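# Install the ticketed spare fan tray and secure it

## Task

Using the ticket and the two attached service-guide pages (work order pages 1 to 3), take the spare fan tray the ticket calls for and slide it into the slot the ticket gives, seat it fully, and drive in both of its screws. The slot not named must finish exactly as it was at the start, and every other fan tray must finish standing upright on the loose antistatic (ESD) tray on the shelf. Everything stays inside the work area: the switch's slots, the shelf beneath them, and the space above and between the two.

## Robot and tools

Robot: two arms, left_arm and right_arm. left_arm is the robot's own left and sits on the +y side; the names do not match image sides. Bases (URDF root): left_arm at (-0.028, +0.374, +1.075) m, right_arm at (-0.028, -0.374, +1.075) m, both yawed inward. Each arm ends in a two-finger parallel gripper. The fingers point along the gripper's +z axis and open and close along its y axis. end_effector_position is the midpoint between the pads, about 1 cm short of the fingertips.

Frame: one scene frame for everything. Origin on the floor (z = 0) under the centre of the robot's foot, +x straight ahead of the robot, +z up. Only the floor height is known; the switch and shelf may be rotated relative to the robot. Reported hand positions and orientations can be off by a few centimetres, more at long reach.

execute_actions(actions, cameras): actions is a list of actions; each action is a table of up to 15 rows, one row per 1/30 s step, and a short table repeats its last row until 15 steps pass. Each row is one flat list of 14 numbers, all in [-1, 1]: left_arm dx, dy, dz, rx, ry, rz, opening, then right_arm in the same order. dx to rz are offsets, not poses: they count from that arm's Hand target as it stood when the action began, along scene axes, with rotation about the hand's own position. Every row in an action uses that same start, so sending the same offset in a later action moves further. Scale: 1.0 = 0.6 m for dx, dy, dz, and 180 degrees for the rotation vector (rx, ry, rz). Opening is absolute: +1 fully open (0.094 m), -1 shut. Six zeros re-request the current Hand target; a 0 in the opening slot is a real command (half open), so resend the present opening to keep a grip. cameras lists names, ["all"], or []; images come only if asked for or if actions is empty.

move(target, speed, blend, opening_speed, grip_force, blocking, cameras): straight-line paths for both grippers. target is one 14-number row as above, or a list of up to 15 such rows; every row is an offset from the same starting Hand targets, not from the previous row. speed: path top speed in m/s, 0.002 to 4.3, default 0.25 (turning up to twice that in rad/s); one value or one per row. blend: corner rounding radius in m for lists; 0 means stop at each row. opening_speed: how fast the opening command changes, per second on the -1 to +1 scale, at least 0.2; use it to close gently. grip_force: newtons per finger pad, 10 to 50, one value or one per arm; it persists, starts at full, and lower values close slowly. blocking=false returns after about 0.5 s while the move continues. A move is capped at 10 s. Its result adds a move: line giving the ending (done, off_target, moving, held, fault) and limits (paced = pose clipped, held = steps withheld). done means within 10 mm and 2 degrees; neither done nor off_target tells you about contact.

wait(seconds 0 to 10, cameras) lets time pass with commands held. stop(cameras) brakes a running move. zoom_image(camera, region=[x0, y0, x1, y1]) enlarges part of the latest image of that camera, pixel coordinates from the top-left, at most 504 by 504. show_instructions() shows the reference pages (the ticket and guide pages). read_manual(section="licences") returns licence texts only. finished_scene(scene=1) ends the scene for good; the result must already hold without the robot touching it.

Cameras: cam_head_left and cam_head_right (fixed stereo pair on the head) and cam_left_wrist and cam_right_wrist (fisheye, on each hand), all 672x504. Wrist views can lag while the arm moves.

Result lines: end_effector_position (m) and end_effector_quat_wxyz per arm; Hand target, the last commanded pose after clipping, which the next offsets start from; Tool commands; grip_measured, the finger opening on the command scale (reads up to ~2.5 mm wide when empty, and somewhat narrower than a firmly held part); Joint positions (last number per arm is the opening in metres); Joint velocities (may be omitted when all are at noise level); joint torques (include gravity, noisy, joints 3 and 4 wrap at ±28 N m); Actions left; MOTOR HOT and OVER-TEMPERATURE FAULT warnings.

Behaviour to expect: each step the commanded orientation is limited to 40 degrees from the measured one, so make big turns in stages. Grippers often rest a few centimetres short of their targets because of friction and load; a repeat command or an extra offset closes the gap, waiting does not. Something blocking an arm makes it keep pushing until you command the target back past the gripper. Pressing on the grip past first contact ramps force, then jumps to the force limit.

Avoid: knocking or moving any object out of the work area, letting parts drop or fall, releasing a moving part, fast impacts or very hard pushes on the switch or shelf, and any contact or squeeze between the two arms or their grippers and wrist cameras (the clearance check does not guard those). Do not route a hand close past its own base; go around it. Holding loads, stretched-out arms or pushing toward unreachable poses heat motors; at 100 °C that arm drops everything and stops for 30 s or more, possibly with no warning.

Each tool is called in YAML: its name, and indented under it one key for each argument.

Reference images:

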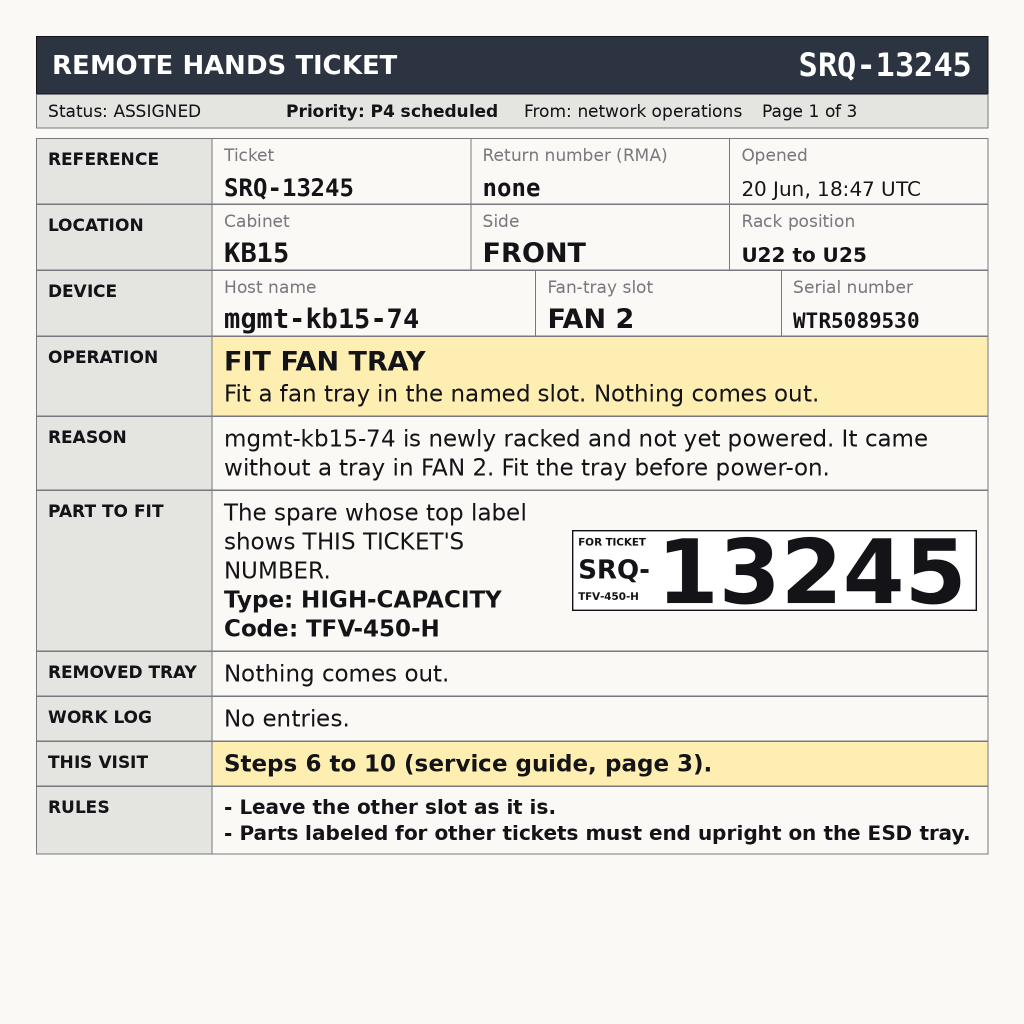

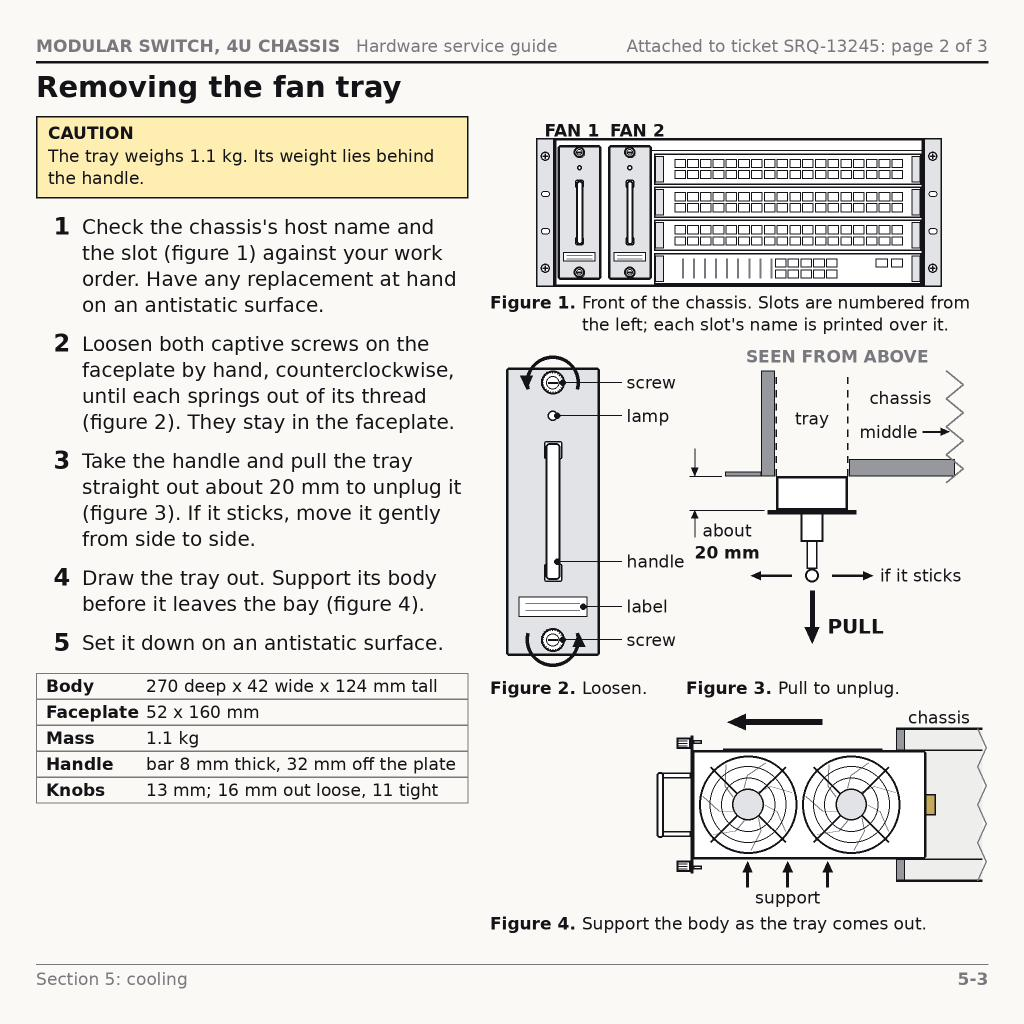

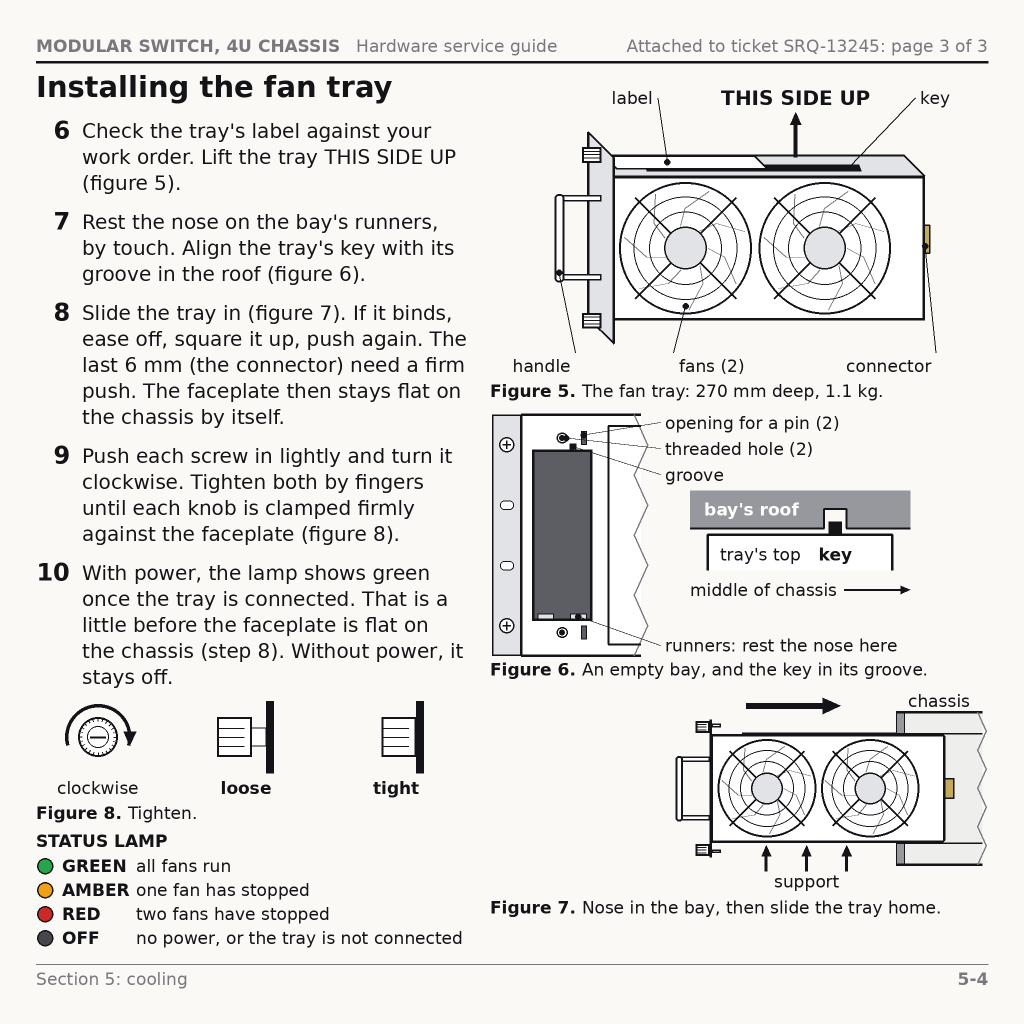

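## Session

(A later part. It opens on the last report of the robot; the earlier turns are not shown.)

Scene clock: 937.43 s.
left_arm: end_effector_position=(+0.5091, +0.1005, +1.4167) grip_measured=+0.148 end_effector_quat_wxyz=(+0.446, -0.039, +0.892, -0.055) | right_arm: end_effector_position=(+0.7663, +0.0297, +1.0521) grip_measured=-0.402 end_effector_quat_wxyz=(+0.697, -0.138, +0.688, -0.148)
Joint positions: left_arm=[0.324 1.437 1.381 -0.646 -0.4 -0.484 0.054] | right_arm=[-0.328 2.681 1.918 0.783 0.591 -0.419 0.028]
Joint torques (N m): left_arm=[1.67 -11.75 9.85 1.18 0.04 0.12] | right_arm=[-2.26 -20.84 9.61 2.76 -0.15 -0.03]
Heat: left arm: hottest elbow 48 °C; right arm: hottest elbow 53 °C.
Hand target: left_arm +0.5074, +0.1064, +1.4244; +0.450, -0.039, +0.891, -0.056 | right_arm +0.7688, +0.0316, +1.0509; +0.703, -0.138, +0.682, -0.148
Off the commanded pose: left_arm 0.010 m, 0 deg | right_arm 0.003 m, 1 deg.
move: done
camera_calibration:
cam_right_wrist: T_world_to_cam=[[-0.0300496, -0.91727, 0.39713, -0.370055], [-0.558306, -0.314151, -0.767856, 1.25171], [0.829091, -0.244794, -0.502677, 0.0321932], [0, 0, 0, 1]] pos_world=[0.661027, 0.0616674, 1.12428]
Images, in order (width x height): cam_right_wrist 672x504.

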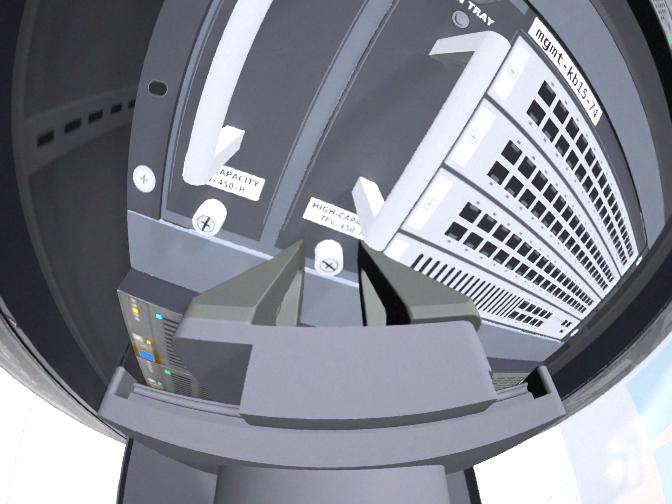

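move:
  target:
    - [0,0,0,0,0,0,0.15,-0.002,-0.001,0,0,0,0,-0.87]
  speed: [0.2]
  cameras: ["cam_right_wrist"]

zoom_image:
  camera: "cam_right_wrist"
  region: [280, 190, 400, 280]

move:
  target:
    - [0,0,0,0,0,0,0.15,0.016,0,0,0.775,0,0.024,-0.87]
  speed: [0.85]
  cameras: ["cam_right_wrist"]

zoom_image:
  camera: "cam_right_wrist"
  region: [280, 190, 400, 280]

move:
  target:
    - [0,0,0,0,0,0,0.15,-0.014,0.001,0,0,0,0,-0.45]
    - [0,0,0,0,0,0,0.15,-0.014,0.001,0,-0.775,0,-0.024,-0.4]
  speed: [0.9,0.9]
  cameras: ["cam_right_wrist"]

zoom_image:
  camera: "cam_right_wrist"
  region: [280, 190, 400, 280]

Scene clock: 939.27 s.
left_arm: end_effector_position=(+0.5091, +0.1005, +1.4167) grip_measured=+0.148 end_effector_quat_wxyz=(+0.446, -0.039, +0.892, -0.055) | right_arm: end_effector_position=(+0.7663, +0.0303, +1.0522) grip_measured=-0.744 end_effector_quat_wxyz=(+0.697, -0.139, +0.688, -0.147)
Joint positions: left_arm=[0.324 1.437 1.381 -0.646 -0.4 -0.484 0.054] | right_arm=[-0.328 2.681 1.918 0.783 0.588 -0.419 0.012]
Joint torques (N m): left_arm=[1.73 -11.22 9.89 1.18 0.01 0.14] | right_arm=[-2.14 -21.07 9.11 2.89 0 -0.03]
Heat: left arm: hottest elbow 48 °C; right arm: hottest elbow 53 °C.
Hand target: left_arm +0.5074, +0.1064, +1.4244; +0.450, -0.039, +0.891, -0.056 | right_arm +0.7676, +0.0309, +1.0509; +0.703, -0.138, +0.682, -0.148
Off the commanded pose: left_arm 0.010 m, 0 deg | right_arm 0.002 m, 1 deg.
move: done
camera_calibration:
cam_right_wrist: T_world_to_cam=[[-0.0271413, -0.917268, 0.397344, -0.37196], [-0.556947, -0.316204, -0.768001, 1.25113], [0.830105, -0.242144, -0.502287, 0.0310746], [0, 0, 0, 1]] pos_world=[0.660923, 0.0619503, 1.12428]
Images, in order (width x height): cam_right_wrist 672x504.

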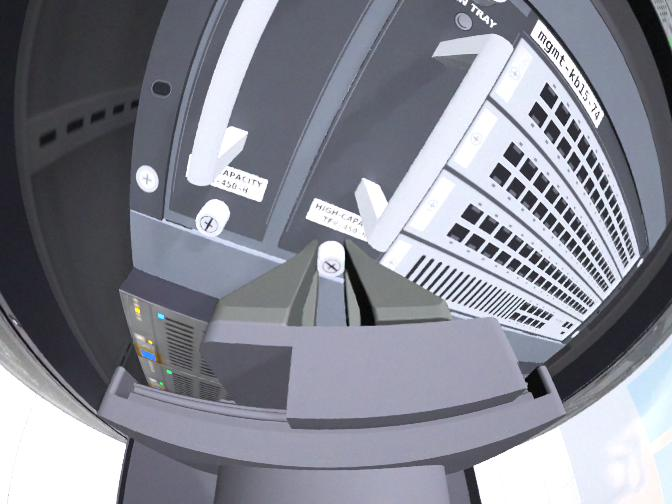

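Scaled by 4.200 from the camera's 672x504 image, which has a finer 960x720 frame.

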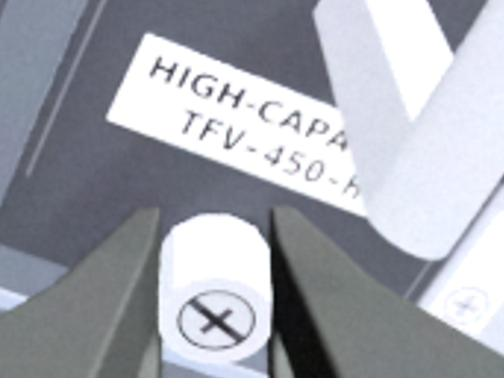

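Scene clock: 942.13 s.
left_arm: end_effector_position=(+0.5091, +0.1005, +1.4167) grip_measured=+0.148 end_effector_quat_wxyz=(+0.446, -0.039, +0.892, -0.055) | right_arm: end_effector_position=(+0.7660, +0.0320, +1.0490) grip_measured=-0.744 end_effector_quat_wxyz=(+0.394, +0.579, +0.390, +0.597)
Joint positions: left_arm=[0.324 1.437 1.381 -0.646 -0.4 -0.484 0.054] | right_arm=[-0.329 2.691 1.92 0.802 0.57 1.948 0.012]
Joint torques (N m): left_arm=[1.9 -11.87 9.76 1.11 0.03 0.16] | right_arm=[-2.84 -21.07 10.95 0.9 -0.25 0.53]
Heat: left arm: hottest elbow 48 °C; right arm: hottest elbow 53 °C.
Hand target: left_arm +0.5074, +0.1064, +1.4244; +0.450, -0.039, +0.891, -0.056 | right_arm +0.7772, +0.0308, +1.0507; +0.376, +0.592, +0.370, +0.609
Off the commanded pose: left_arm 0.010 m, 0 deg | right_arm 0.011 m, 4 deg.
move: off_target (right_arm)
camera_calibration:
cam_right_wrist: T_world_to_cam=[[0.0056952, 0.383365, -0.92358, 0.949688], [-0.581062, 0.752939, 0.308951, 0.103652], [0.81384, 0.534897, 0.227047, -0.747358], [0, 0, 0, 1]] pos_world=[0.663049, -0.0423609, 1.01477]
Images, in order (width x height): cam_right_wrist 672x504.

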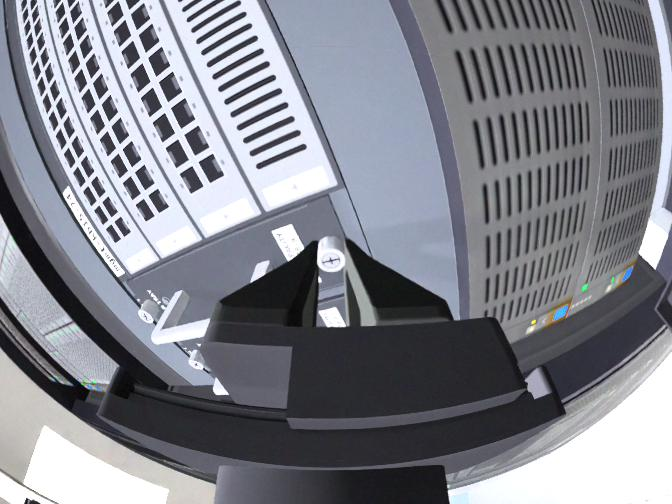

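Scaled by 4.200 from the camera's 672x504 image, which has a finer 960x720 frame.

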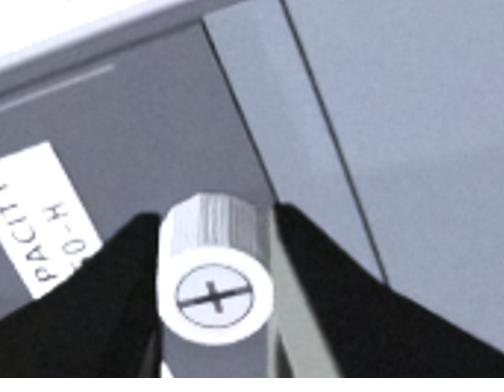

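Scene clock: 946.20 s.
left_arm: end_effector_position=(+0.5091, +0.1005, +1.4167) grip_measured=+0.148 end_effector_quat_wxyz=(+0.446, -0.039, +0.892, -0.055) | right_arm: end_effector_position=(+0.7664, +0.0301, +1.0521) grip_measured=-0.402 end_effector_quat_wxyz=(+0.697, -0.138, +0.688, -0.148)
Joint positions: left_arm=[0.324 1.437 1.381 -0.646 -0.4 -0.484 0.054] | right_arm=[-0.327 2.682 1.92 0.783 0.591 -0.419 0.028]
Joint torques (N m): left_arm=[0.91 -11.93 9.87 1.25 0.02 0.12] | right_arm=[-2.26 -20.95 9.5 2.76 -0.15 -0.03]
Heat: left arm: hottest elbow 48 °C; right arm: hottest elbow 53 °C.
Hand target: left_arm +0.5074, +0.1064, +1.4244; +0.450, -0.039, +0.891, -0.056 | right_arm +0.7688, +0.0315, +1.0509; +0.703, -0.137, +0.682, -0.148
Off the commanded pose: left_arm 0.010 m, 0 deg | right_arm 0.003 m, 1 deg.
move: done
camera_calibration:
cam_right_wrist: T_world_to_cam=[[-0.0304793, -0.917506, 0.396551, -0.368696], [-0.557534, -0.313677, -0.768611, 1.25212], [0.829595, -0.244517, -0.50198, 0.0310237], [0, 0, 0, 1]] pos_world=[0.661124, 0.0620656, 1.12417]
Images, in order (width x height): cam_right_wrist 672x504.

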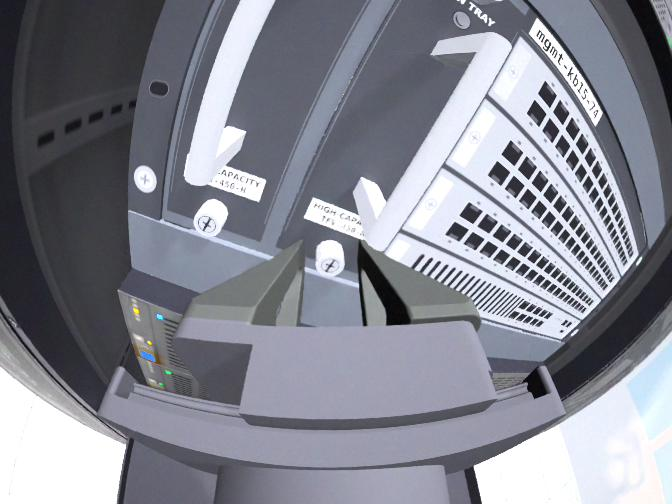

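Scaled by 4.200 from the camera's 672x504 image, which has a finer 960x720 frame.

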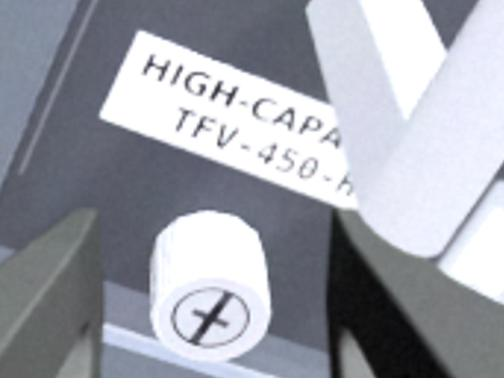

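move:
  target:
    - [0,0,0,0,0,0,0.15,-0.002,-0.001,0,0,0,0,-0.87]
    - [0,0,0,0,0,0,0.15,0.016,0,0,0.775,0,0.024,-0.87]
  speed: [0.2,0.85]
  cameras: ["cam_right_wrist"]

move:
  target:
    - [0,0,0,0,0,0,0.15,-0.014,0.001,0,0,0,0,-0.45]
    - [0,0,0,0,0,0,0.15,-0.014,0.001,0,-0.64,0,-0.02,-0.4]
  speed: [0.9,0.9]
  cameras: ["cam_right_wrist"]

zoom_image:
  camera: "cam_right_wrist"
  region: [280, 190, 400, 280]

zoom_image:
  camera: "cam_right_wrist"
  region: [170, 180, 290, 270]

Scene clock: 950.57 s.
left_arm: end_effector_position=(+0.5091, +0.1005, +1.4167) grip_measured=+0.148 end_effector_quat_wxyz=(+0.446, -0.039, +0.892, -0.055) | right_arm: end_effector_position=(+0.7664, +0.0273, +1.0470) grip_measured=-0.748 end_effector_quat_wxyz=(+0.398, +0.582, +0.384, +0.596)
Joint positions: left_arm=[0.324 1.437 1.381 -0.646 -0.4 -0.484 0.054] | right_arm=[-0.331 2.695 1.92 0.809 0.582 1.951 0.012]
Joint torques (N m): left_arm=[1.49 -10.93 9.7 1.25 0.02 0.13] | right_arm=[-2.67 -21.25 11.29 0.42 -0.75 0.53]
Heat: left arm: hottest elbow 48 °C; right arm: hottest elbow 52 °C.
Hand target: left_arm +0.5074, +0.1064, +1.4244; +0.450, -0.039, +0.891, -0.056 | right_arm +0.7784, +0.0315, +1.0508; +0.376, +0.592, +0.371, +0.609
Off the commanded pose: left_arm 0.010 m, 0 deg | right_arm 0.013 m, 3 deg.
move: off_target (right_arm)
camera_calibration:
cam_right_wrist: T_world_to_cam=[[0.013445, 0.387322, -0.921847, 0.941806], [-0.570242, 0.760281, 0.311122, 0.0972958], [0.821367, 0.521493, 0.231089, -0.75434], [0, 0, 0, 1]] pos_world=[0.662409, -0.0453715, 1.01225]
Images, in order (width x height): cam_right_wrist 672x504.

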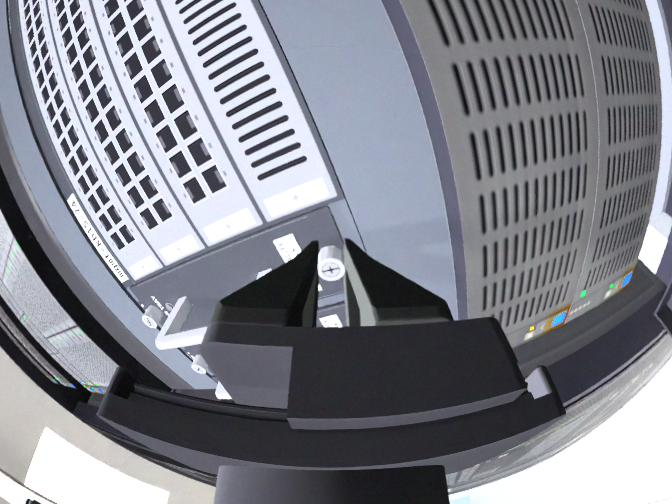

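Scene clock: 954.43 s.
left_arm: end_effector_position=(+0.5091, +0.1005, +1.4167) grip_measured=+0.148 end_effector_quat_wxyz=(+0.446, -0.039, +0.892, -0.055) | right_arm: end_effector_position=(+0.7648, +0.0291, +1.0521) grip_measured=-0.402 end_effector_quat_wxyz=(+0.709, +0.009, +0.705, +0.001)
Joint positions: left_arm=[0.324 1.437 1.381 -0.646 -0.4 -0.484 0.054] | right_arm=[-0.327 2.673 1.907 0.775 0.591 0.007 0.028]
Joint torques (N m): left_arm=[1.2 -11.75 10.13 1.33 0.01 0.14] | right_arm=[-2.26 -20.07 10.74 2.77 -0.14 -0.08]
Heat: left arm: hottest elbow 48 °C; right arm: hottest elbow 52 °C.
Hand target: left_arm +0.5074, +0.1064, +1.4244; +0.450, -0.039, +0.891, -0.056 | right_arm +0.7699, +0.0322, +1.0508; +0.717, +0.009, +0.697, +0.003
Off the commanded pose: left_arm 0.010 m, 0 deg | right_arm 0.006 m, 1 deg.
move: done
camera_calibration:
cam_right_wrist: T_world_to_cam=[[-0.0248622, -0.99962, -0.0118792, 0.0580271], [-0.560933, 0.0237854, -0.827519, 1.30564], [0.827487, -0.0139105, -0.561312, 0.0894011], [0, 0, 0, 1]] pos_world=[0.659841, 0.0281936, 1.13131]
Images, in order (width x height): cam_right_wrist 672x504.

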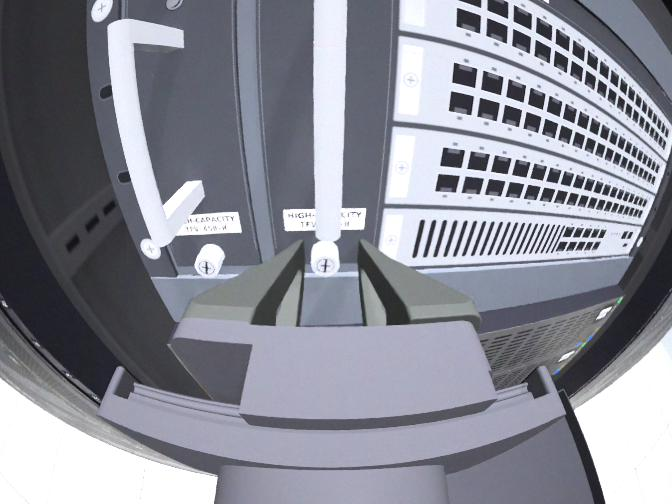

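Scaled by 4.200 from the camera's 672x504 image, which has a finer 960x720 frame.

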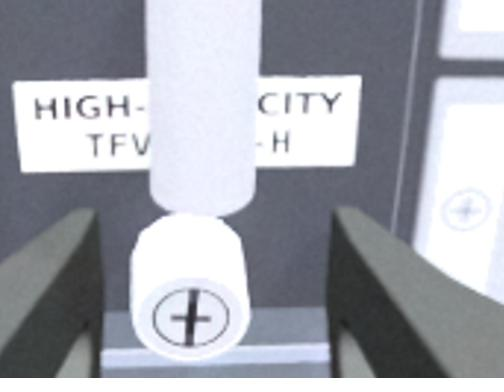

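Scaled by 4.200 from the camera's 672x504 image, which has a finer 960x720 frame.

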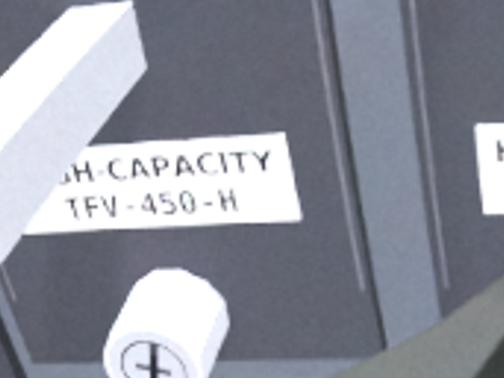

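zoom_image:
  camera: "cam_right_wrist"
  region: [180, 240, 240, 285]

zoom_image:
  camera: "cam_right_wrist"
  region: [295, 240, 355, 285]

zoom_image:
  camera: "cam_right_wrist"
  region: [170, 180, 370, 300]

Scaled by 8.400 from the camera's 672x504 image, which has a finer 960x720 frame.

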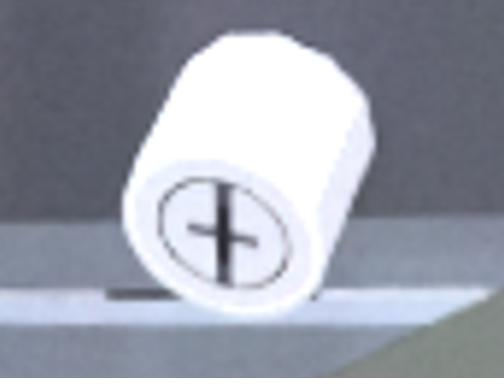

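Scaled by 8.400 from the camera's 672x504 image, which has a finer 960x720 frame.

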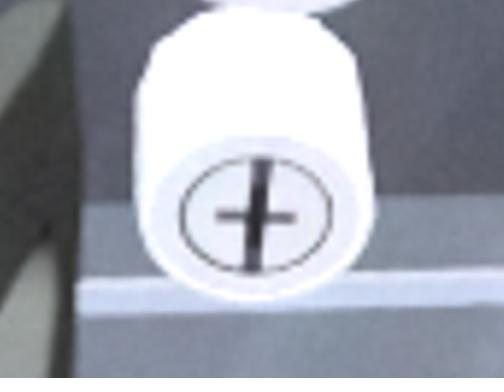

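Scaled by 2.520 from the camera's 672x504 image, which has a finer 960x720 frame.

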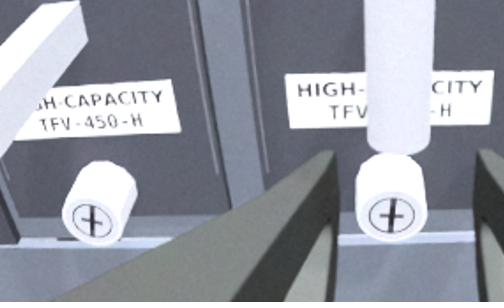

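move:
  target:
    - [0,0,0,0,0,0,0.15,-0.05,0,0,0,0,0,-0.4]
    - [0,0,0,0,0,0,0.15,-0.3,0,0,0,0,0,-0.4]
  speed: [0.1,0.25]
  cameras: ["cam_right_wrist","cam_head_left"]

zoom_image:
  camera: "cam_right_wrist"
  region: [200, 100, 440, 300]

Scene clock: 958.47 s.
left_arm: end_effector_position=(+0.5091, +0.1005, +1.4167) grip_measured=+0.148 end_effector_quat_wxyz=(+0.446, -0.039, +0.892, -0.055) | right_arm: end_effector_position=(+0.5880, +0.0334, +1.0335) grip_measured=-0.401 end_effector_quat_wxyz=(+0.709, +0.003, +0.705, +0.001)
Joint positions: left_arm=[0.324 1.437 1.381 -0.646 -0.4 -0.484 0.054] | right_arm=[-0.161 2.498 1.365 1.141 0.749 -0.001 0.028]
Joint torques (N m): left_arm=[1.61 -11.99 9.95 1.05 -0.02 0.14] | right_arm=[-2.37 -19.84 4.67 2.67 0.12 -0.08]
Heat: left arm: hottest elbow 48 °C; right arm: hottest elbow 52 °C.
Hand target: left_arm +0.5074, +0.1064, +1.4244; +0.450, -0.039, +0.891, -0.056 | right_arm +0.5899, +0.0323, +1.0509; +0.717, +0.009, +0.697, +0.003
Off the commanded pose: left_arm 0.010 m, 0 deg | right_arm 0.017 m, 2 deg.
move: off_target (right_arm)
camera_calibration:
cam_right_wrist: T_world_to_cam=[[-0.0168599, -0.999849, -0.00431647, 0.0452196], [-0.562053, 0.0130479, -0.826999, 1.19147], [0.82693, -0.0115171, -0.562188, 0.226595], [0, 0, 0, 1]] pos_world=[0.483051, 0.0322764, 1.11292]
Images, in order (width x height): cam_head_left 672x504, cam_right_wrist 672x504.

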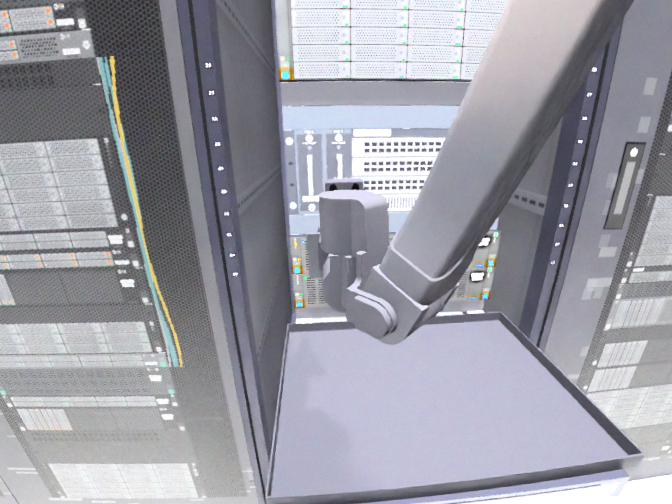

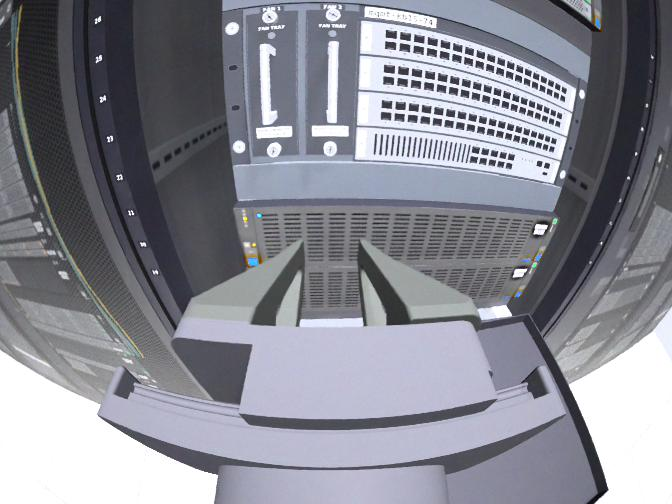

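Scaled by 2.100 from the camera's 672x504 image, which has a finer 960x720 frame.

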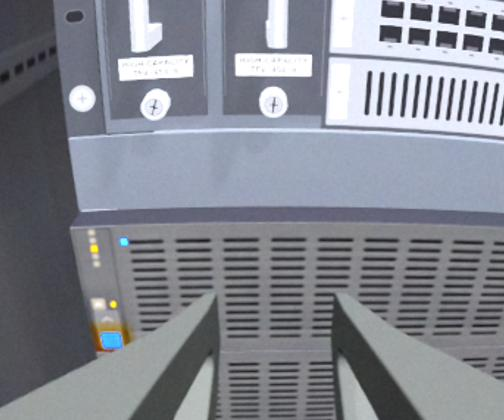

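finished_scene:

The scene is finished: the task was done.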